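# Seat two printed parts on jig pins, or press CALL

## Task

Set each of the two loose printed parts onto its own pin in the jig, matching the arrangement in the drawing. If this kit is one that ought not to be assembled, do not fit anything: instead keep the blue CALL button pressed for about one second with a closed gripper, and leave the kit's parts where they lie.

## Robot and tools

Robot. Two six-joint arms, left_arm and right_arm, each ending in a parallel two-finger gripper with a camera on its wrist. In the scene frame the origin sits on the table surface midway between the arms, +z points up, +x points out over the table, and left_arm stands on the +y side (arm names do not match image sides). Measured bases: left_arm at (+0.014, +0.288, +0.049) m, right_arm at (+0.034, -0.311, +0.009) m, both turned only slightly about z.

Gripper frame. The fingers point along the gripper's +z axis and spread apart along its y axis. end_effector_position is the spot between the pads, roughly 1 cm back from the tips.

Frames in results. Each arm reports its end_effector_position (m), end_effector_quat_wxyz, velocities and Hand target in that arm's own base frame. Fixed cameras and the table use the scene frame. Offsets you send are measured along the current Hand target's own axes.

execute_actions(actions, cameras). actions is a list of actions; each action is a list of up to 15 rows, one row per 1/30 s step; a short action repeats its last row to fill 15 steps. Every row holds 14 numbers in [-1, 1] for both arms together: left dx, dy, dz, rx, ry, rz, opening, then the same seven for the right. The first six of each arm are an offset, not a pose, counted from that arm's Hand target as it was when the action began; every row counts from that same start, so rows are not cumulative, but a new action starts from the new Hand target. Scale: 1.0 equals 0.6 m for dx/dy/dz and 180 degrees for rx/ry/rz, which form one rotation vector. opening is absolute: +1 fully open (0.094 m), -1 closed. Sending six zeros for an arm re-requests its Hand target. An empty actions list just returns state and images.

move(target, speed, blend, opening_speed, grip_force, blocking, cameras). target is one 14-number row laid out as above, or a list of up to 15 such rows used as waypoints; every row is an offset from the Hand targets at the move's start, not from the previous waypoint. Grippers follow straight paths and all arms finish together; a move is capped at 10 s. speed is top path speed in m/s, 0.002 to 2.9, default 0.25 (turn rate up to twice that in rad/s); one value or one per waypoint. blend is a corner-rounding distance in m per waypoint; 0 means stop at each. opening_speed sets how fast openings change, per second on the -1 to +1 scale, minimum 0.2; use it to close gently. grip_force is the pad force limit in N, 10 to 50, one value or one per arm, and it persists; lower values close slowly. blocking=false returns after about 0.5 s while the move continues. Paths do not avoid obstacles or the other arm. The result adds a move: line giving the ending (done, off_target, moving, held, fault) and any limits (limits=paced means the sent pose was clipped, limits=held means steps were withheld). done means within 10 mm and 2 degrees at rest; neither done nor off_target tells you about contact.

wait(seconds): 0 to 10, lets the scene run on the last commands. stop(): brakes a running move. zoom_image(camera, region): camera is cam_high, cam_over, cam_left_wrist or cam_right_wrist; region is [x0, y0, x1, y1] in pixels of the latest 672x504 image, at most 504 on each side. read_manual(section="licences") gives only licence text. finished_scene(scene=1) ends the run irreversibly.

Reading results. Hand target is the last commanded pose after clipping; the gripper often rests a few cm away from it because of friction and weight, which is not evidence of contact; resend the missing distance if needed. Tool commands shows each gripper's current command; a 0 opening is a real command, so repeat the present value to keep a gripper unchanged. grip_measured is finger opening on the command scale, a little wide when empty, and slightly below the part's width under full squeeze. grip_effort_nm is a motor effort average (negative closing), not pad force, and stays nonzero at rest. Joint torques include the arm's own weight. Joint velocities may say within noise. MOTOR HOT warns of heat; an OVER-TEMPERATURE FAULT folds that arm and disables it.

Motion rules. Each step the commanded orientation is clipped to within 40 degrees of the measured one, so make big turns in stages. Avoid paths close to an arm's own base; route around it. Faster moves hit harder and lag more.

Things to avoid: dropping a part or releasing it while it moves, letting anything fall or leaving it off the table, hard knocks on fixed or heavy objects, pushing far past a contact, any hit or pinch between the two arms (including one gripper closing on the other's fingers), strain on the wrist-camera cables, and holding loads or stretched poses long enough to overheat motors. To stop an arm pushing, command its target back past the gripper.

Each tool is called after "Emit:" as a command line: name --argument value for each argument, lists and objects as JSON in quotes; but a table of rows of numbers goes row by row, as --pt "numbers of a row", without its own name.

## Session

Emit:
execute_actions --actions '[]'

Scene clock: 0.00 s.
left_arm: end_effector_position=(+0.2399, -0.2266, +0.2797) grip_measured=+1.000 grip_effort_nm=n/a end_effector_quat_wxyz=(+0.355, +0.198, +0.774, -0.486) | right_arm: end_effector_position=(+0.2896, +0.1631, +0.2140) grip_measured=+1.000 grip_effort_nm=n/a end_effector_quat_wxyz=(+0.542, -0.031, +0.812, +0.215)
Joint positions: left_arm=[-0.364 0.972 0.811 -0.24 0.784 -0.399 0.094] | right_arm=[0.608 0.848 0.521 -0.004 0.182 0.402 0.094]
Joint velocities: within noise
Joint torques (N m): no reading
Heat: left arm: 35 °C; right arm: 36 °C.
Hand target: left_arm +0.2388, -0.2268, +0.2887; +0.365, +0.204, +0.766, -0.488 | right_arm +0.2904, +0.1632, +0.2229; +0.550, -0.030, +0.805, +0.219
Tool commands: left_gripper/opening=+1.0 right_gripper/opening=+1.0

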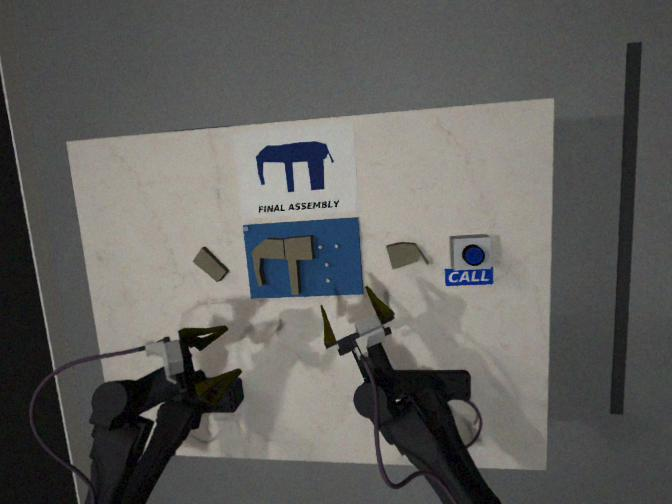

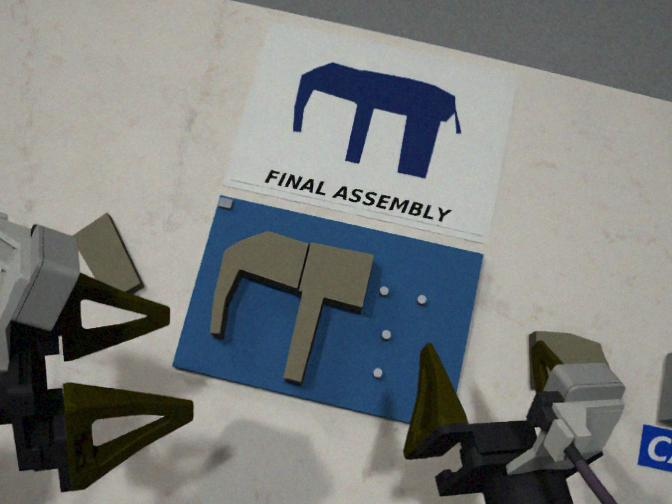

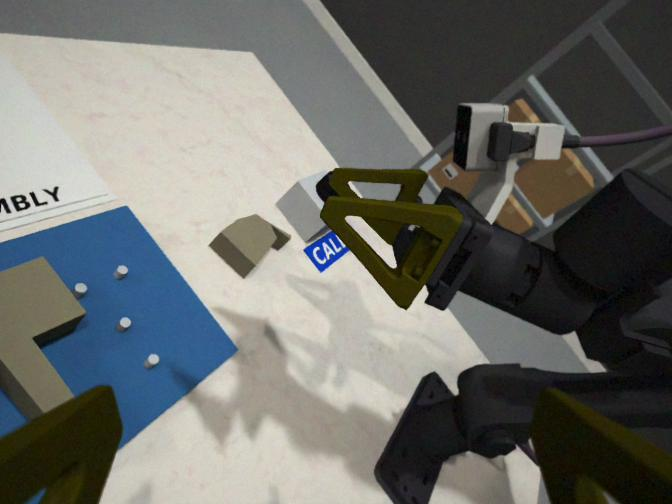

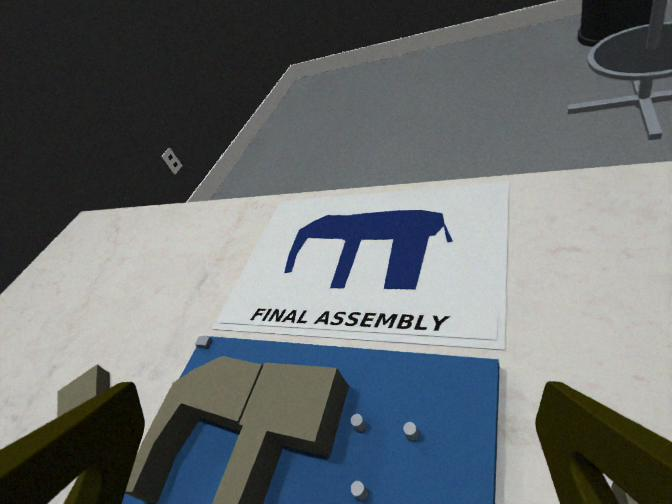

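Emit:
zoom_image --camera "cam_over" --region '[170, 190, 500, 437]'

Emit:
zoom_image --camera "cam_over" --region '[230, 20, 530, 245]'

Emit:
zoom_image --camera "cam_high" --region '[180, 200, 520, 330]'

Emit:
zoom_image --camera "cam_left_wrist" --region '[180, 160, 380, 310]'

Scaled by 1.527.

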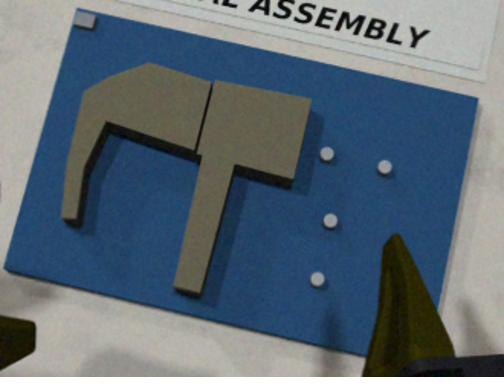

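Scaled by 1.680.

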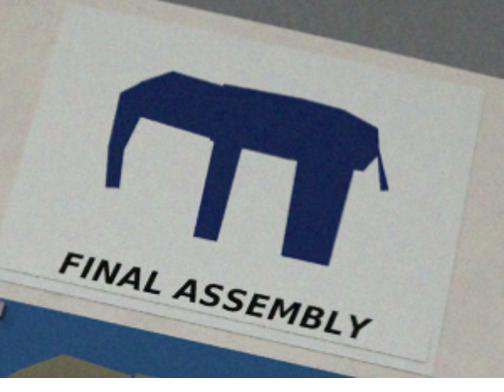

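Scaled by 1.482.

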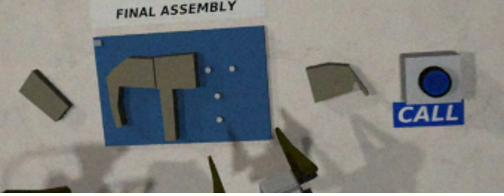

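Scaled by 2.520.

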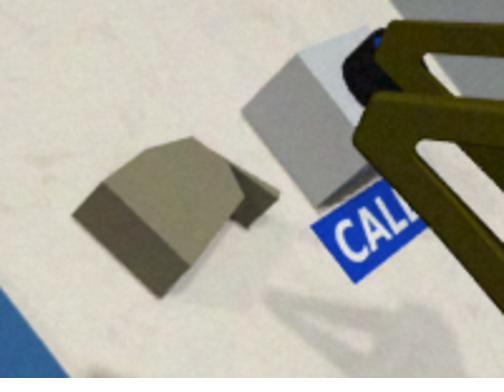

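Emit:
move --target '[0.0775,0.3197,-0.1388,-0.3521,0.1289,-0.0633,1,-0.0023,-0.1853,-0.0625,0.145,0.2388,-0.0119,1]' --speed 0.35

Scene clock: 141.83 s.
left_arm: end_effector_position=(+0.3027, -0.0688, +0.1518) grip_measured=+1.000 grip_effort_nm=0.01 end_effector_quat_wxyz=(+0.209, +0.001, +0.978, -0.003) | right_arm: end_effector_position=(+0.2871, +0.0510, +0.1932) grip_measured=+1.000 grip_effort_nm=-0.04 end_effector_quat_wxyz=(+0.212, +0.002, +0.977, +0.006)
Joint positions: left_arm=[-0.291 1.337 1.119 -0.946 -0.111 -0.266 0.094] | right_arm=[0.222 1.273 1.235 -1.113 0.08 0.209 0.094]
Joint torques (N m): left_arm=[-0.49 -3.82 9.54 0.71 -0.17 -0.06] | right_arm=[-0.44 -3 8.39 0.78 0.19 -0.11]
Heat: left arm: 39 °C; right arm: 42 °C.
Hand target: left_arm +0.3070, -0.0697, +0.1602; +0.217, +0.000, +0.976, +0.000 | right_arm +0.2903, +0.0482, +0.1998; +0.216, +0.000, +0.976, +0.000
Off the commanded pose: left_arm 0.009 m, 1 deg | right_arm 0.008 m, 1 deg.
move: done
camera_calibration:
cam_left_wrist: T_world_to_cam=[[0.0015832, -0.999632, 0.0270893, -0.077094], [-0.999406, -0.000648781, 0.0344682, 0.334924], [-0.0344379, -0.0271278, -0.999039, 0.250139], [0, 0, 0, 1]] pos_world=[0.343461, -0.0700626, 0.240443]
cam_right_wrist: T_world_to_cam=[[-0.00543305, -0.999974, -0.00476032, 0.0548394], [-0.99951, 0.00528359, 0.0308648, 0.317452], [-0.0308389, 0.00492567, -0.999512, 0.290434], [0, 0, 0, 1]] pos_world=[0.32655, 0.0517301, 0.280756]

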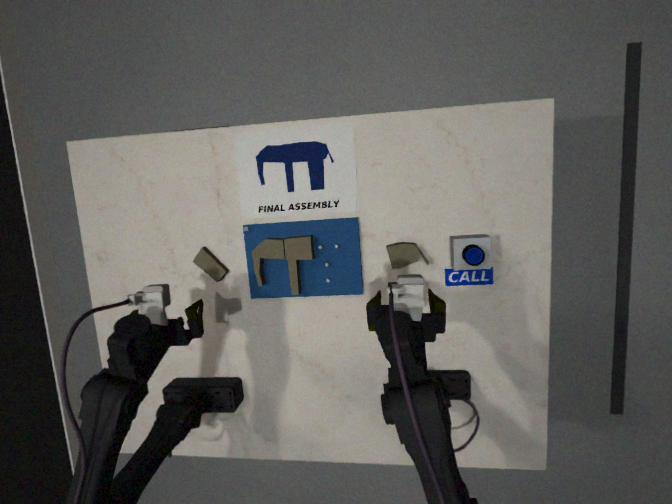

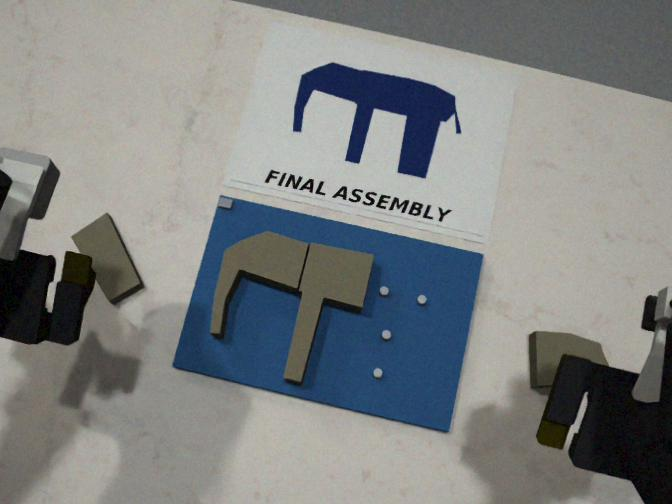

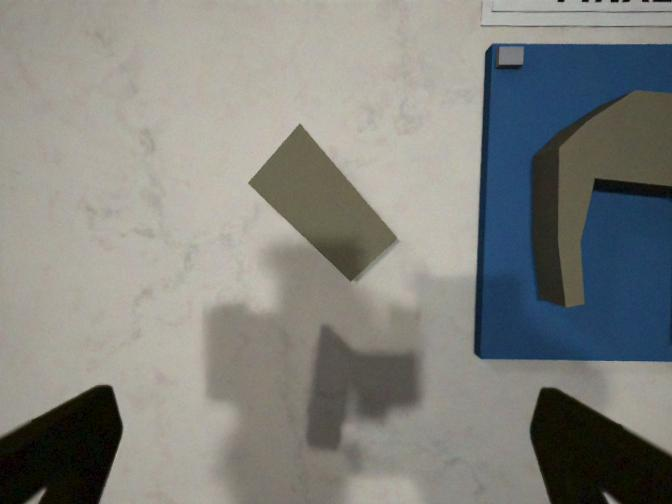

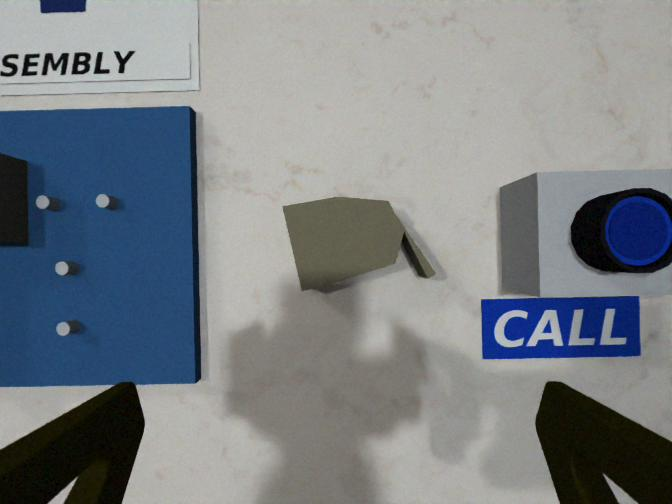

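Emit:
move --target '[-0.193,-0.412,-0.011,0,0,0,1,0,0,0,0,0,0,1]' --speed 0.35 --cameras '["cam_left_wrist","cam_right_wrist"]'

Emit:
zoom_image --camera "cam_right_wrist" --region '[270, 180, 450, 315]'

Emit:
zoom_image --camera "cam_right_wrist" --region '[0, 170, 210, 380]'

Scene clock: 185.50 s.
left_arm: end_effector_position=(+0.4043, -0.3206, +0.2198) grip_measured=+1.000 grip_effort_nm=0.01 end_effector_quat_wxyz=(+0.237, +0.010, +0.971, -0.029) | right_arm: end_effector_position=(+0.2869, +0.0510, +0.1931) grip_measured=+1.000 grip_effort_nm=-0.04 end_effector_quat_wxyz=(+0.211, +0.002, +0.977, +0.006)
Joint positions: left_arm=[-0.769 2.392 2.768 -1.548 -0.28 -0.692 0.094] | right_arm=[0.222 1.273 1.235 -1.114 0.08 0.209 0.094]
Joint torques (N m): left_arm=[0.4 -10.17 7.8 0.64 -0.32 -0.04] | right_arm=[-0.43 -2.99 8.34 0.8 0.2 -0.11]
Heat: left arm: 37 °C; right arm: 44 °C.
Hand target: left_arm +0.4091, -0.3170, +0.2151; +0.217, +0.000, +0.976, +0.000 | right_arm +0.2902, +0.0482, +0.1998; +0.216, +0.000, +0.976, +0.000
Off the commanded pose: left_arm 0.008 m, 4 deg | right_arm 0.008 m, 1 deg.
joint sent to its limit (left arm) — joint 4 (wrist pitch), lower limit. The joint targets are off in orientation, not in position.
move: off_target (left_arm)
camera_calibration:
cam_left_wrist: T_world_to_cam=[[-0.0289007, -0.996954, 0.0724334, -0.32764], [-0.99932, 0.0271578, -0.0249328, 0.455896], [0.0228897, -0.0731047, -0.997062, 0.276291], [0, 0, 0, 1]] pos_world=[0.439793, -0.318825, 0.310578]
cam_right_wrist: T_world_to_cam=[[-0.00543372, -0.999975, -0.00455588, 0.054781], [-0.999485, 0.00528679, 0.0316633, 0.317121], [-0.0316385, 0.00472559, -0.999488, 0.290596], [0, 0, 0, 1]] pos_world=[0.326449, 0.0517298, 0.280656]
Images, in order (width x height): cam_left_wrist 672x504, cam_right_wrist 672x504.

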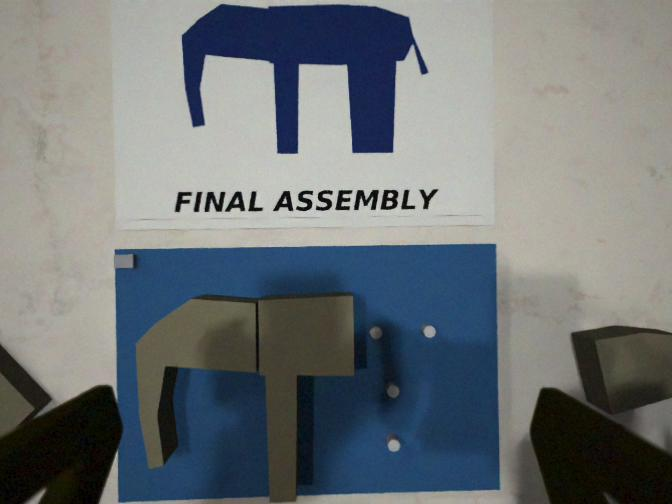

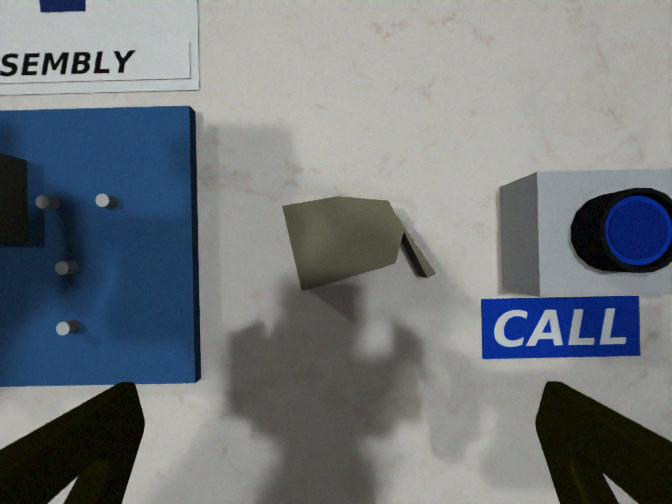

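Scaled by 2.800.

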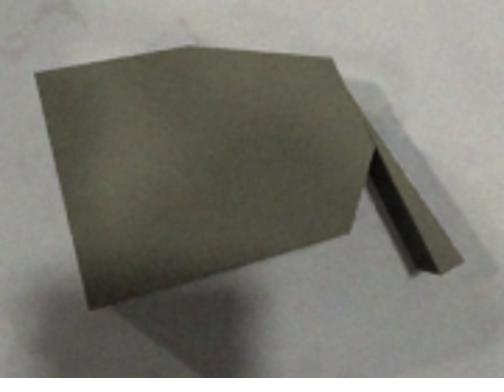

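Scaled by 2.400.

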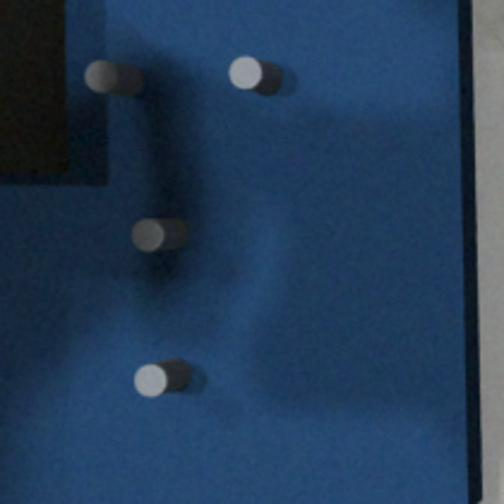

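Emit:
zoom_image --camera "cam_left_wrist" --region '[160, 0, 450, 217]'

Emit:
zoom_image --camera "cam_left_wrist" --region '[110, 240, 500, 504]'

Scaled by 1.738.

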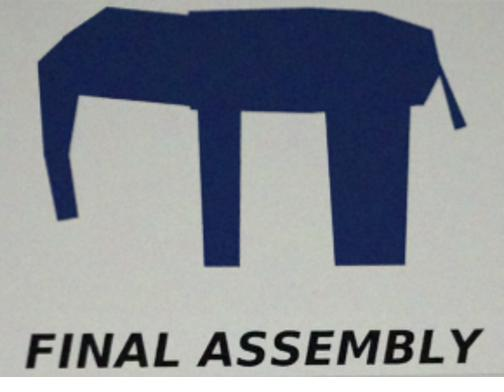

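Scaled by 1.292.

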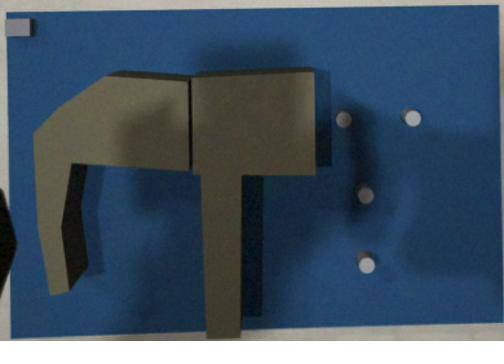

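Emit:
move --target '[0.1898,0.4112,0.2170,-0.0526,0.1322,-0.2372,1,0.0237,0.0142,0.1945,-0.1235,0.0998,-0.5572,1]' --speed 0.35

Scene clock: 411.83 s.
left_arm: end_effector_position=(+0.3564, -0.0683, +0.0401) grip_measured=+1.000 grip_effort_nm=0.00 end_effector_quat_wxyz=(-0.016, -0.367, +0.930, +0.013) | right_arm: end_effector_position=(+0.3254, +0.0551, +0.0866) grip_measured=+1.000 grip_effort_nm=-0.05 end_effector_quat_wxyz=(-0.005, +0.772, -0.636, +0.003)
Joint positions: left_arm=[-0.195 2.003 1.491 -1.1 -0.005 -0.947 0.094] | right_arm=[0.164 1.793 1.397 -1.164 -0.001 -1.6 0.094]
Joint torques (N m): left_arm=[-0.01 -11.38 5.49 0.26 0.07 -0.06] | right_arm=[0.39 -6.39 7.69 0.1 0.01 -0.09]
Heat: left arm: 39 °C; right arm: 47 °C.
Hand target: left_arm +0.3610, -0.0700, +0.0490; +0.000, -0.370, +0.929, +0.000 | right_arm +0.3266, +0.0566, +0.0880; +0.000, +0.778, -0.629, +0.000
Off the commanded pose: left_arm 0.010 m, 2 deg | right_arm 0.002 m, 1 deg.
move: done
camera_calibration:
cam_left_wrist: T_world_to_cam=[[0.692485, -0.721151, -0.0201257, -0.298894], [-0.634869, -0.622408, 0.457765, 0.203055], [-0.342644, -0.304218, -0.888845, 0.22683], [0, 0, 0, 1]] pos_world=[0.413615, -0.0201588, 0.10265]
cam_right_wrist: T_world_to_cam=[[0.981272, 0.191519, 0.0206515, -0.330236], [0.163042, -0.882858, 0.44043, -0.00568763], [0.102583, -0.428815, -0.897549, 0.156686], [0, 0, 0, 1]] pos_world=[0.308905, 0.125414, 0.149958]

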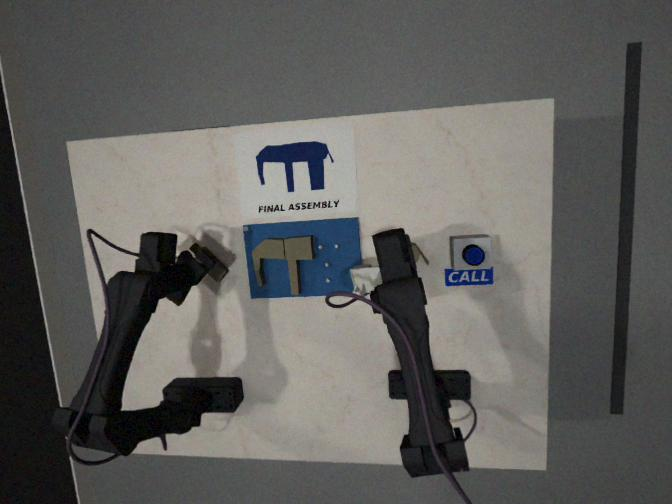

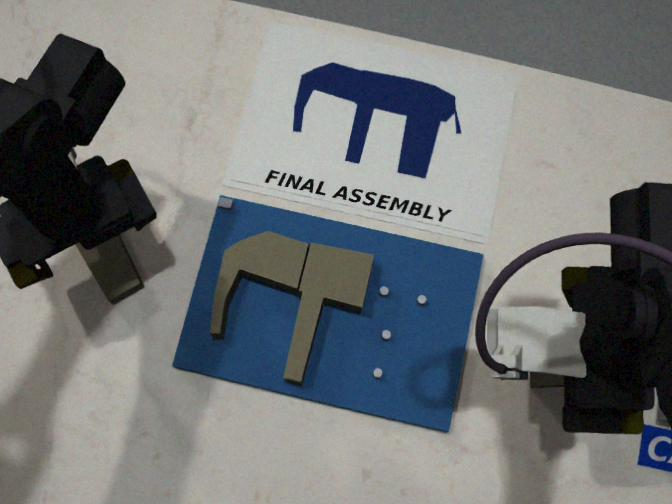

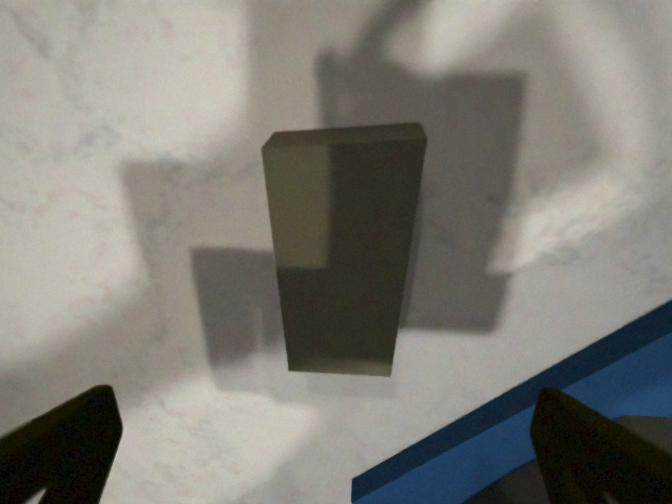

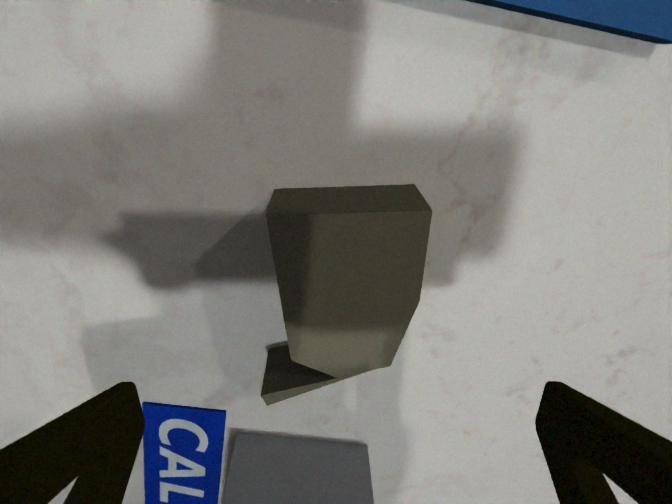

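Emit:
move --target '[-0.0053,-0.0072,0.1033,0,0,0,1,-0.001,-0.0082,0.115,0,0,0,1]' --speed 0.12

Scene clock: 442.77 s.
left_arm: end_effector_position=(+0.3639, -0.0700, -0.0083) grip_measured=+1.000 grip_effort_nm=0.00 end_effector_quat_wxyz=(-0.001, -0.367, +0.930, +0.003) | right_arm: end_effector_position=(+0.3304, +0.0558, +0.0238) grip_measured=+1.000 grip_effort_nm=-0.05 end_effector_quat_wxyz=(-0.001, +0.772, -0.635, +0.000)
Joint positions: left_arm=[-0.195 2.062 1.374 -0.888 -0.004 -0.947 0.094] | right_arm=[0.164 1.884 1.256 -0.942 -0.001 -1.601 0.094]
Joint torques (N m): left_arm=[0.01 -8.47 5.53 0.33 0.06 -0.07] | right_arm=[0.69 -7.02 5.12 0.4 0.02 -0.11]
Heat: left arm: 43 °C; right arm: 47 °C.
Hand target: left_arm +0.3663, -0.0709, -0.0130; +0.000, -0.370, +0.929, +0.000 | right_arm +0.3314, +0.0582, +0.0190; +0.000, +0.778, -0.629, +0.000
Off the commanded pose: left_arm 0.005 m, 0 deg | right_arm 0.005 m, 1 deg.
move: done
camera_calibration:
cam_left_wrist: T_world_to_cam=[[0.692648, -0.721193, 0.0109299, -0.306155], [-0.651236, -0.618802, 0.43929, 0.235035], [-0.31005, -0.311391, -0.898279, 0.173426], [0, 0, 0, 1]] pos_world=[0.418891, -0.0213534, 0.0558828]
cam_right_wrist: T_world_to_cam=[[0.98127, 0.192359, 0.0103816, -0.333788], [0.168168, -0.881662, 0.440899, 0.0199133], [0.0939638, -0.430895, -0.897497, 0.103152], [0, 0, 0, 1]] pos_world=[0.314495, 0.126211, 0.0872637]

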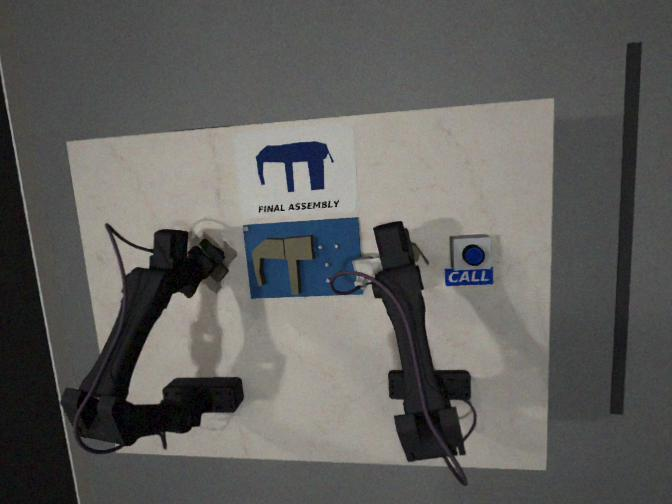

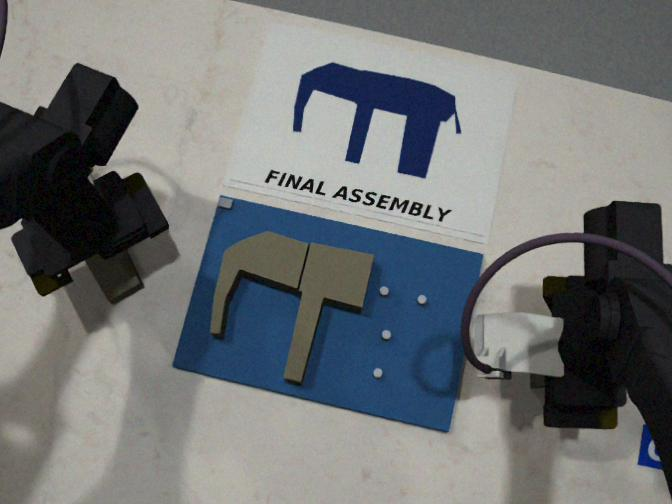

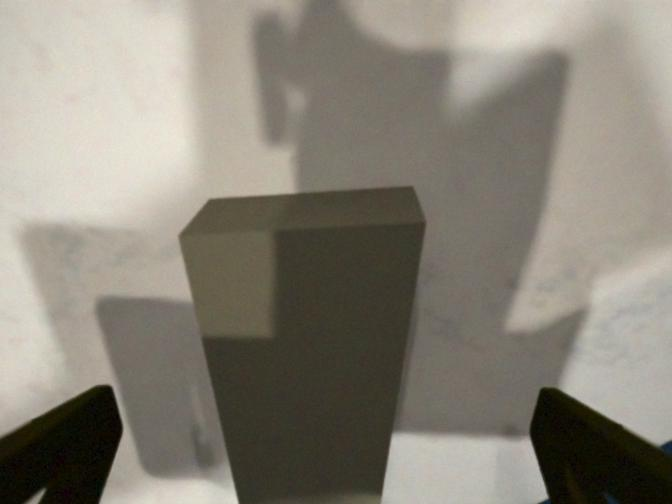

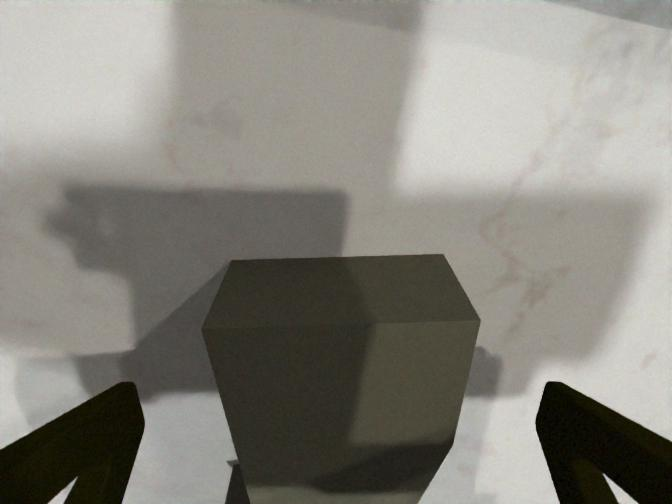

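Emit:
move --target '[0.0033,0.0047,0.0233,0,0,0,1,0,0,0.01,0,0,0,1]' --speed 0.06 --cameras '["cam_left_wrist","cam_right_wrist"]'

Scene clock: 475.10 s.
left_arm: end_effector_position=(+0.3625, -0.0697, -0.0197) grip_measured=+1.000 grip_effort_nm=0.00 end_effector_quat_wxyz=(+0.003, -0.367, +0.930, +0.001) | right_arm: end_effector_position=(+0.3323, +0.0561, +0.0214) grip_measured=+1.000 grip_effort_nm=-0.05 end_effector_quat_wxyz=(-0.005, +0.772, -0.635, +0.004)
Joint positions: left_arm=[-0.195 2.07 1.336 -0.833 -0.004 -0.947 0.094] | right_arm=[0.164 1.884 1.246 -0.919 -0.001 -1.601 0.094]
Joint torques (N m): left_arm=[0.1 -8.02 5.12 0.32 0.04 -0.06] | right_arm=[0.59 -6.42 4.93 0.43 0.01 -0.09]
Heat: left arm: 39 °C; right arm: 44 °C.
Hand target: left_arm +0.3629, -0.0702, -0.0269; +0.000, -0.370, +0.929, +0.000 | right_arm +0.3312, +0.0582, +0.0129; +0.000, +0.778, -0.629, +0.000
Off the commanded pose: left_arm 0.007 m, 0 deg | right_arm 0.009 m, 1 deg.
move: done
camera_calibration:
cam_left_wrist: T_world_to_cam=[[0.692572, -0.721128, 0.0178556, -0.304703], [-0.654824, -0.618127, 0.434884, 0.240579], [-0.30257, -0.312881, -0.900309, 0.160027], [0, 0, 0, 1]] pos_world=[0.416985, -0.0209522, 0.0448901]
cam_right_wrist: T_world_to_cam=[[0.981088, 0.192289, 0.0221538, -0.335825], [0.163007, -0.882515, 0.441131, 0.0227259], [0.104375, -0.429177, -0.897169, 0.0973545], [0, 0, 0, 1]] pos_world=[0.315608, 0.126413, 0.0847581]
Images, in order (width x height): cam_left_wrist 672x504, cam_right_wrist 672x504.

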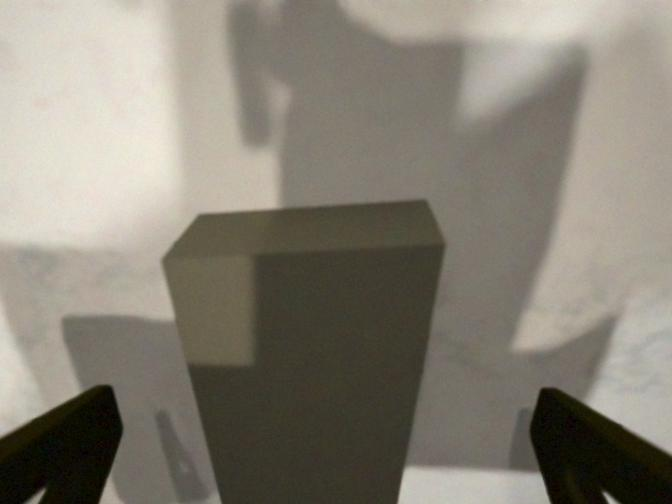

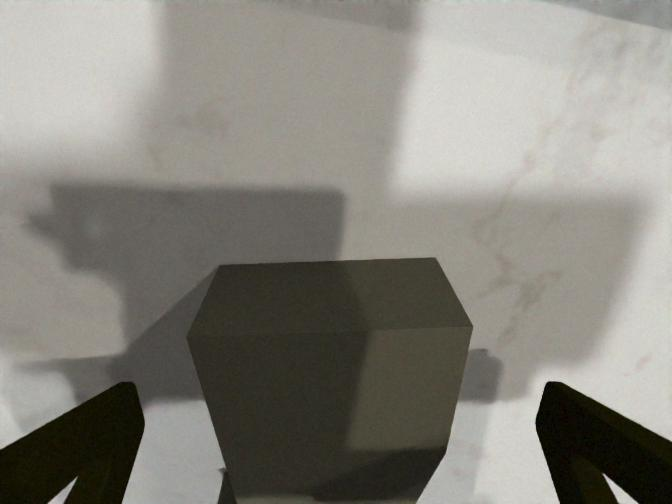

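Emit:
move --pt "0 0 0.009 0 0 0 1 0 0 0.008 0 0 0 1" --pt "0 0 0.009 0 0 0 -0.35 0 0 0.008 0 0 0 -0.15" --speed 0.06 --opening_speed 0.5 --cameras '["cam_left_wrist","cam_right_wrist"]'

Scene clock: 497.10 s.
left_arm: end_effector_position=(+0.3630, -0.0699, -0.0249) grip_measured=-0.108 grip_effort_nm=-1.01 end_effector_quat_wxyz=(+0.003, -0.368, +0.930, +0.000) | right_arm: end_effector_position=(+0.3321, +0.0561, +0.0152) grip_measured=+0.114 grip_effort_nm=-1.07 end_effector_quat_wxyz=(-0.004, +0.772, -0.635, +0.003)
Joint positions: left_arm=[-0.195 2.08 1.328 -0.814 -0.003 -0.947 0.042] | right_arm=[0.164 1.896 1.235 -0.9 -0.001 -1.601 0.052]
Joint torques (N m): left_arm=[0.02 -8.06 5.15 0.33 0.03 -0.06] | right_arm=[0.68 -6.74 4.89 0.43 0.02 -0.11]
Heat: left arm: 40 °C; right arm: 43 °C.
Hand target: left_arm +0.3630, -0.0702, -0.0323; +0.000, -0.370, +0.929, +0.000 | right_arm +0.3314, +0.0582, +0.0082; +0.000, +0.778, -0.629, +0.000
Off the commanded pose: left_arm 0.007 m, 0 deg | right_arm 0.008 m, 1 deg.
move: done
camera_calibration:
cam_left_wrist: T_world_to_cam=[[0.693049, -0.720632, 0.0193134, -0.305137], [-0.655008, -0.618296, 0.434366, 0.243025], [-0.301077, -0.313688, -0.900529, 0.154865], [0, 0, 0, 1]] pos_world=[0.417285, -0.0210512, 0.0397915]
cam_right_wrist: T_world_to_cam=[[0.981154, 0.192325, 0.0186716, -0.335535], [0.164548, -0.882266, 0.441057, 0.0248878], [0.1013, -0.429672, -0.897285, 0.0929156], [0, 0, 0, 1]] pos_world=[0.315704, 0.126413, 0.0786598]
Images, in order (width x height): cam_left_wrist 672x504, cam_right_wrist 672x504.

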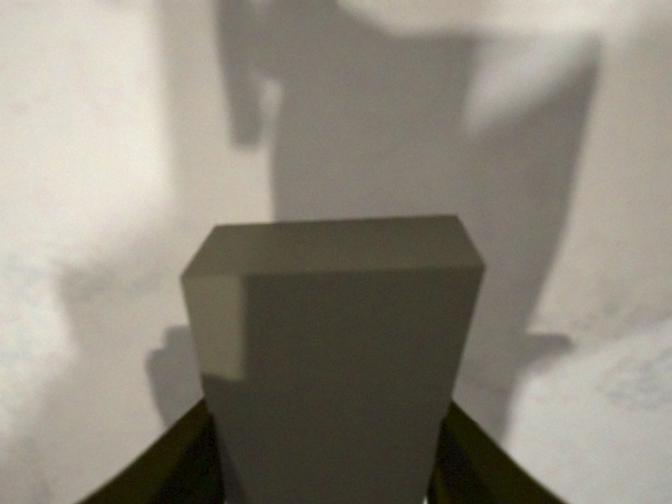

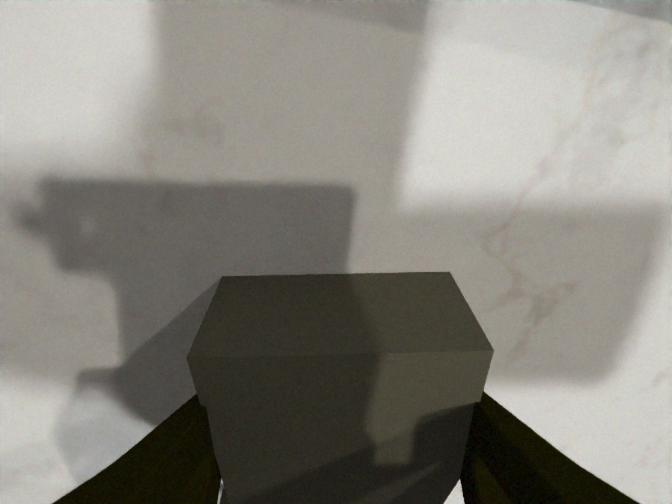

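Emit:
move --pt "0 0 -0.1 0 0 0 -0.35 0 0 -0.0833 0 0 0 -0.15" --pt "0 0 -0.1 0 0 0 -0.35 -0.2032 -0.1002 -0.153 0 0 0.0594 -0.15" --speed 0.2 --blend 0.02

Scene clock: 559.80 s.
left_arm: end_effector_position=(+0.3549, -0.0683, +0.0068) grip_measured=-0.108 grip_effort_nm=-1.02 end_effector_quat_wxyz=(-0.019, -0.367, +0.930, +0.014) | right_arm: end_effector_position=(+0.3622, +0.1906, +0.0999) grip_measured=+0.114 grip_effort_nm=-1.07 end_effector_quat_wxyz=(-0.004, +0.721, -0.693, +0.003)
Joint positions: left_arm=[-0.195 2.045 1.413 -0.986 -0.003 -0.947 0.042] | right_arm=[0.483 2.107 1.887 -1.341 0.003 -1.128 0.052]
Joint torques (N m): left_arm=[0.01 -12.51 7.62 -0.16 0.04 -0.05] | right_arm=[-0.5 -8.76 7.97 0.16 -0.04 0.07]
Heat: left arm: 39 °C; right arm: 42 °C.
Hand target: left_arm +0.3629, -0.0703, +0.0276; +0.000, -0.370, +0.929, +0.000 | right_arm +0.3646, +0.1901, +0.0999; +0.000, +0.716, -0.698, +0.000
Off the commanded pose: left_arm 0.022 m, 3 deg | right_arm 0.003 m, 1 deg.
move: off_target (left_arm)
camera_calibration:
cam_left_wrist: T_world_to_cam=[[0.692999, -0.720542, -0.0239037, -0.29875], [-0.631596, -0.622773, 0.46178, 0.216108], [-0.347619, -0.304916, -0.886672, 0.198474], [0, 0, 0, 1]] pos_world=[0.41252, -0.0201577, 0.0690452]
cam_right_wrist: T_world_to_cam=[[0.999048, 0.0393866, 0.0187718, -0.369909], [0.0271047, -0.897402, 0.44038, 0.154021], [0.0341909, -0.439451, -0.897615, 0.24982], [0, 0, 0, 1]] pos_world=[0.356841, 0.262572, 0.163359]

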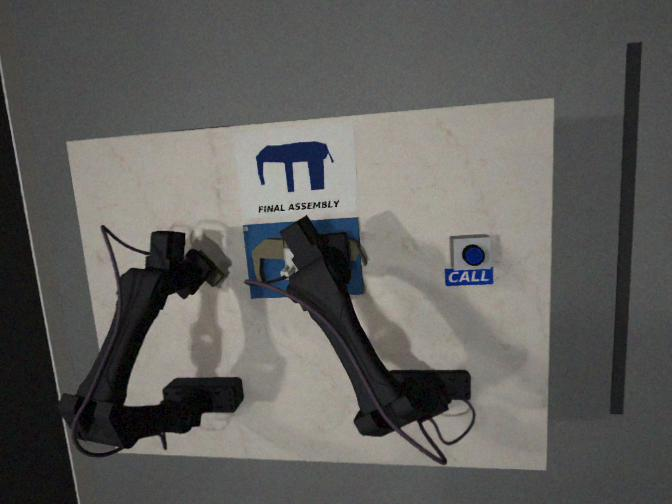

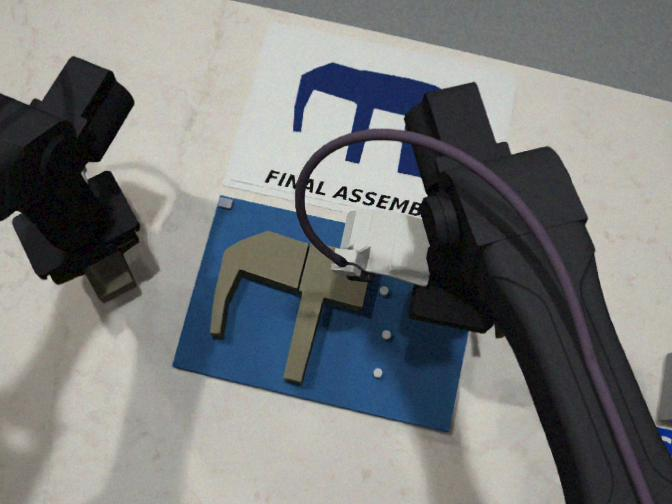

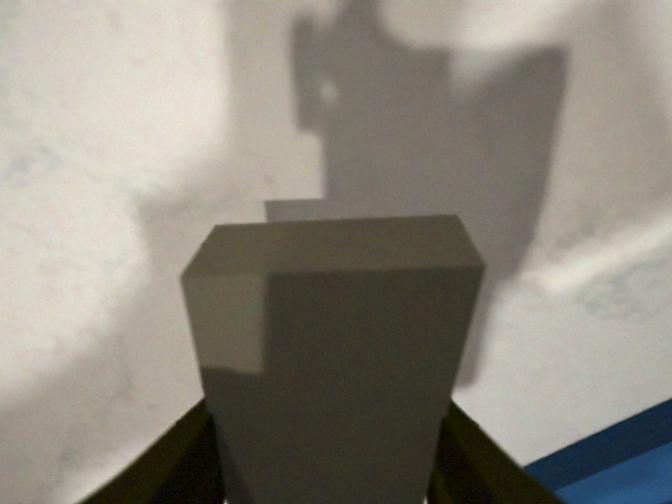

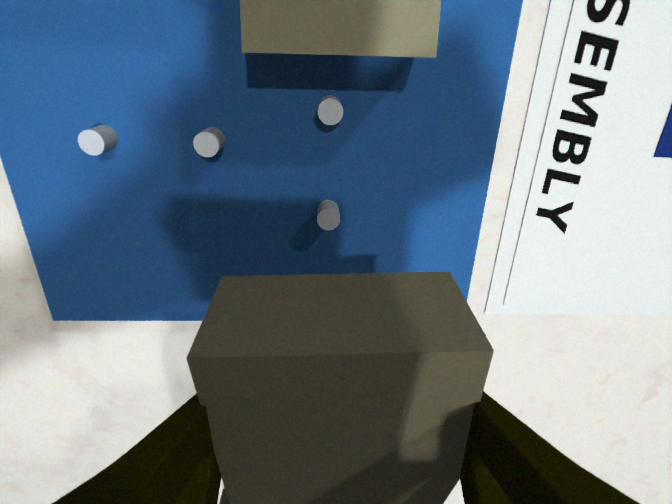

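Emit:
zoom_image --camera "cam_right_wrist" --region '[40, 20, 460, 335]'

Emit:
zoom_image --camera "cam_right_wrist" --region '[170, 250, 510, 504]'

Scaled by 1.200.

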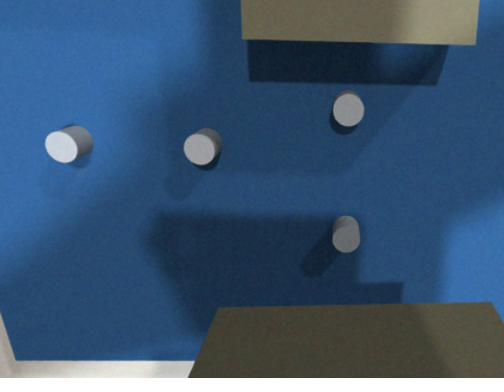

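Scaled by 1.482.

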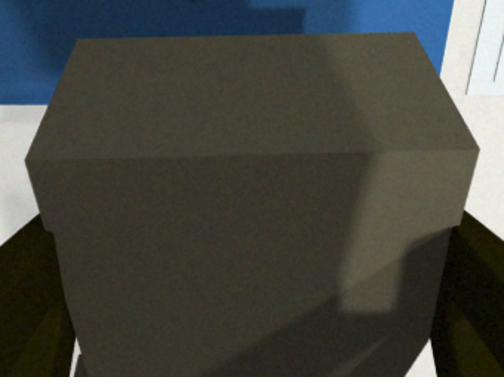

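Emit:
move --target '[0,0,0,0,0,0,-0.35,-0.0757,0.0003,0.0467,0,0,0.0133,-0.15]' --speed 0.15 --cameras '["cam_right_wrist","cam_over"]'

Emit:
zoom_image --camera "cam_right_wrist" --region '[150, 200, 530, 430]'

Scene clock: 629.80 s.
left_arm: end_effector_position=(+0.3549, -0.0683, +0.0068) grip_measured=-0.108 grip_effort_nm=-1.02 end_effector_quat_wxyz=(-0.019, -0.367, +0.930, +0.014) | right_arm: end_effector_position=(+0.3541, +0.2311, +0.0715) grip_measured=+0.114 grip_effort_nm=-1.07 end_effector_quat_wxyz=(+0.013, +0.706, -0.708, -0.001)
Joint positions: left_arm=[-0.195 2.045 1.413 -0.986 -0.003 -0.947 0.042] | right_arm=[0.577 2.21 1.937 -1.324 0.003 -0.991 0.052]
Joint torques (N m): left_arm=[0.05 -12.49 7.68 -0.16 0.03 -0.05] | right_arm=[-0.4 -9.68 7.83 0.36 -0.03 0.04]
Heat: left arm: 41 °C; right arm: 43 °C.
Hand target: left_arm +0.3629, -0.0703, +0.0276; +0.000, -0.370, +0.929, +0.000 | right_arm +0.3633, +0.2355, +0.0719; +0.000, +0.701, -0.713, +0.000
Off the commanded pose: left_arm 0.022 m, 3 deg | right_arm 0.010 m, 2 deg.
move: off_target (left_arm)
camera_calibration:
cam_right_wrist: T_world_to_cam=[[0.999928, -0.00291577, -0.0116534, -0.351092], [0.00272633, -0.889696, 0.456544, 0.208798], [-0.0116992, -0.456543, -0.889624, 0.262032], [0, 0, 0, 1]] pos_world=[0.353563, 0.304372, 0.133693]
Images, in order (width x height): cam_over 672x504, cam_right_wrist 672x504.

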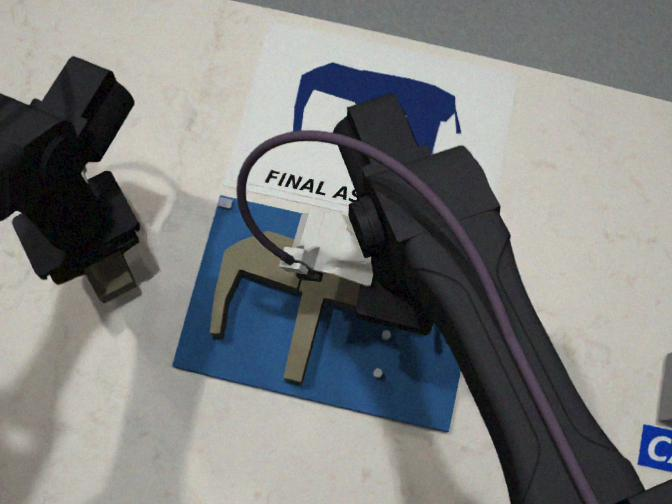

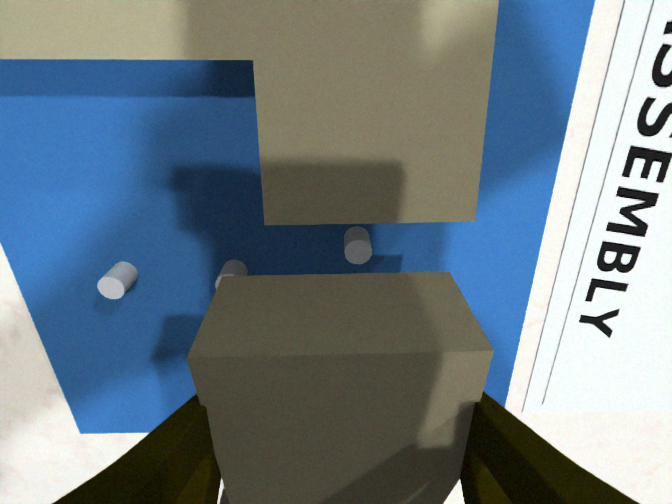

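Scaled by 1.326.

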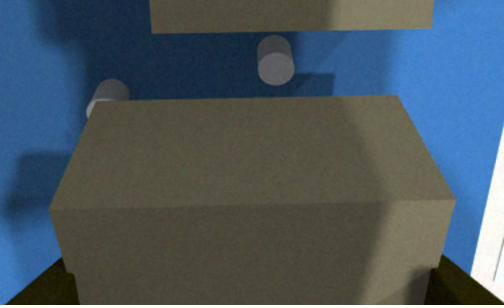

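Emit:
move --target '[0,0,0,0,0,0,-0.35,-0.0103,-0.0122,0.0167,0.01,-0.0055,-0.0017,-0.15]' --speed 0.05 --cameras '["cam_right_wrist"]'

Emit:
zoom_image --camera "cam_right_wrist" --region '[150, 180, 530, 410]'

Scene clock: 668.93 s.
left_arm: end_effector_position=(+0.3549, -0.0683, +0.0068) grip_measured=-0.108 grip_effort_nm=-1.02 end_effector_quat_wxyz=(-0.019, -0.367, +0.930, +0.014) | right_arm: end_effector_position=(+0.3684, +0.2404, +0.0716) grip_measured=+0.114 grip_effort_nm=-1.07 end_effector_quat_wxyz=(-0.020, +0.706, -0.708, +0.006)
Joint positions: left_arm=[-0.195 2.045 1.413 -0.986 -0.003 -0.947 0.042] | right_arm=[0.577 2.21 1.937 -1.255 0.003 -0.991 0.052]
Joint torques (N m): left_arm=[0.06 -12.52 7.61 -0.15 0.03 -0.06] | right_arm=[-0.05 -9.33 5.29 0.5 0 0.06]
Heat: left arm: 41 °C; right arm: 45 °C.
Hand target: left_arm +0.3629, -0.0703, +0.0276; +0.000, -0.370, +0.929, +0.000 | right_arm +0.3708, +0.2415, +0.0619; -0.017, +0.703, -0.711, +0.005
Off the commanded pose: left_arm 0.022 m, 3 deg | right_arm 0.010 m, 1 deg.
move: off_target (left_arm)
camera_calibration:
cam_right_wrist: T_world_to_cam=[[0.998957, -0.00425557, 0.045458, -0.36892], [-0.0230846, -0.906083, 0.422469, 0.232896], [0.0393909, -0.423078, -0.905237, 0.240763], [0, 0, 0, 1]] pos_world=[0.364428, 0.311315, 0.136327]
Images, in order (width x height): cam_right_wrist 672x504.

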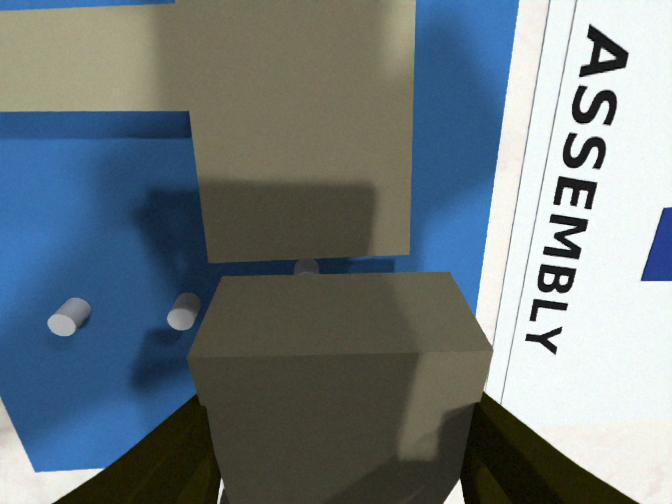

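Scaled by 1.326.

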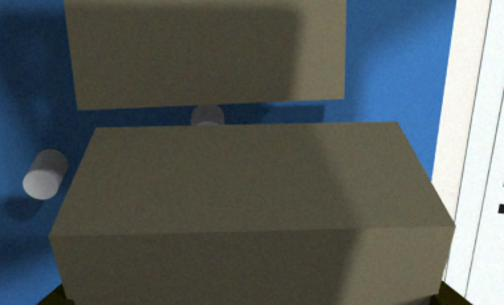

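Emit:
move --pt "0 0 0 0 0 0 -0.35 0.0025 0.0132 -0.089 -0.0099 0.0055 0.0003 -0.15" --pt "0 0 0 0 0 0 -0.35 0.004 0.0162 0.0028 -0.0099 0.0055 0.0003 -0.15" --speed 0.1 --cameras '["cam_right_wrist"]'

Emit:
zoom_image --camera "cam_right_wrist" --region '[150, 180, 530, 410]'

Scene clock: 712.47 s.
left_arm: end_effector_position=(+0.3549, -0.0683, +0.0068) grip_measured=-0.108 grip_effort_nm=-1.02 end_effector_quat_wxyz=(-0.019, -0.367, +0.930, +0.014) | right_arm: end_effector_position=(+0.3598, +0.2349, +0.0628) grip_measured=+0.114 grip_effort_nm=-1.07 end_effector_quat_wxyz=(+0.005, +0.704, -0.710, +0.000)
Joint positions: left_arm=[-0.195 2.045 1.413 -0.986 -0.003 -0.947 0.042] | right_arm=[0.577 2.225 1.925 -1.282 0.003 -0.985 0.052]
Joint torques (N m): left_arm=[-0.01 -12.56 7.61 -0.15 0.04 -0.04] | right_arm=[0.55 -10.52 5.39 0.39 0 0.11]
Heat: left arm: 42 °C; right arm: 45 °C.
Hand target: left_arm +0.3629, -0.0703, +0.0276; +0.000, -0.370, +0.929, +0.000 | right_arm +0.3611, +0.2393, +0.0599; +0.000, +0.702, -0.712, +0.000
Off the commanded pose: left_arm 0.022 m, 3 deg | right_arm 0.005 m, 1 deg.
move: off_target (left_arm)
camera_calibration:
cam_right_wrist: T_world_to_cam=[[0.999954, -0.00932186, 0.00244957, -0.356396], [-0.00943054, -0.89378, 0.448406, 0.221945], [-0.0019906, -0.448408, -0.893827, 0.250971], [0, 0, 0, 1]] pos_world=[0.358973, 0.307586, 0.125676]
Images, in order (width x height): cam_right_wrist 672x504.

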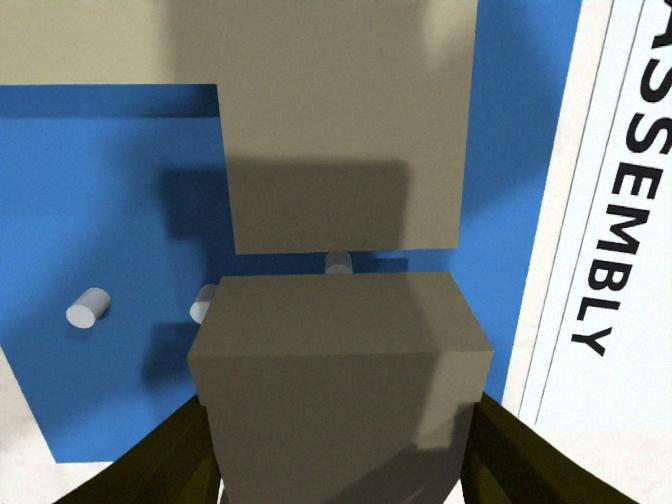

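Scaled by 1.326.

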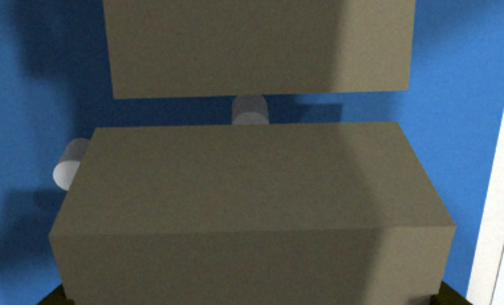

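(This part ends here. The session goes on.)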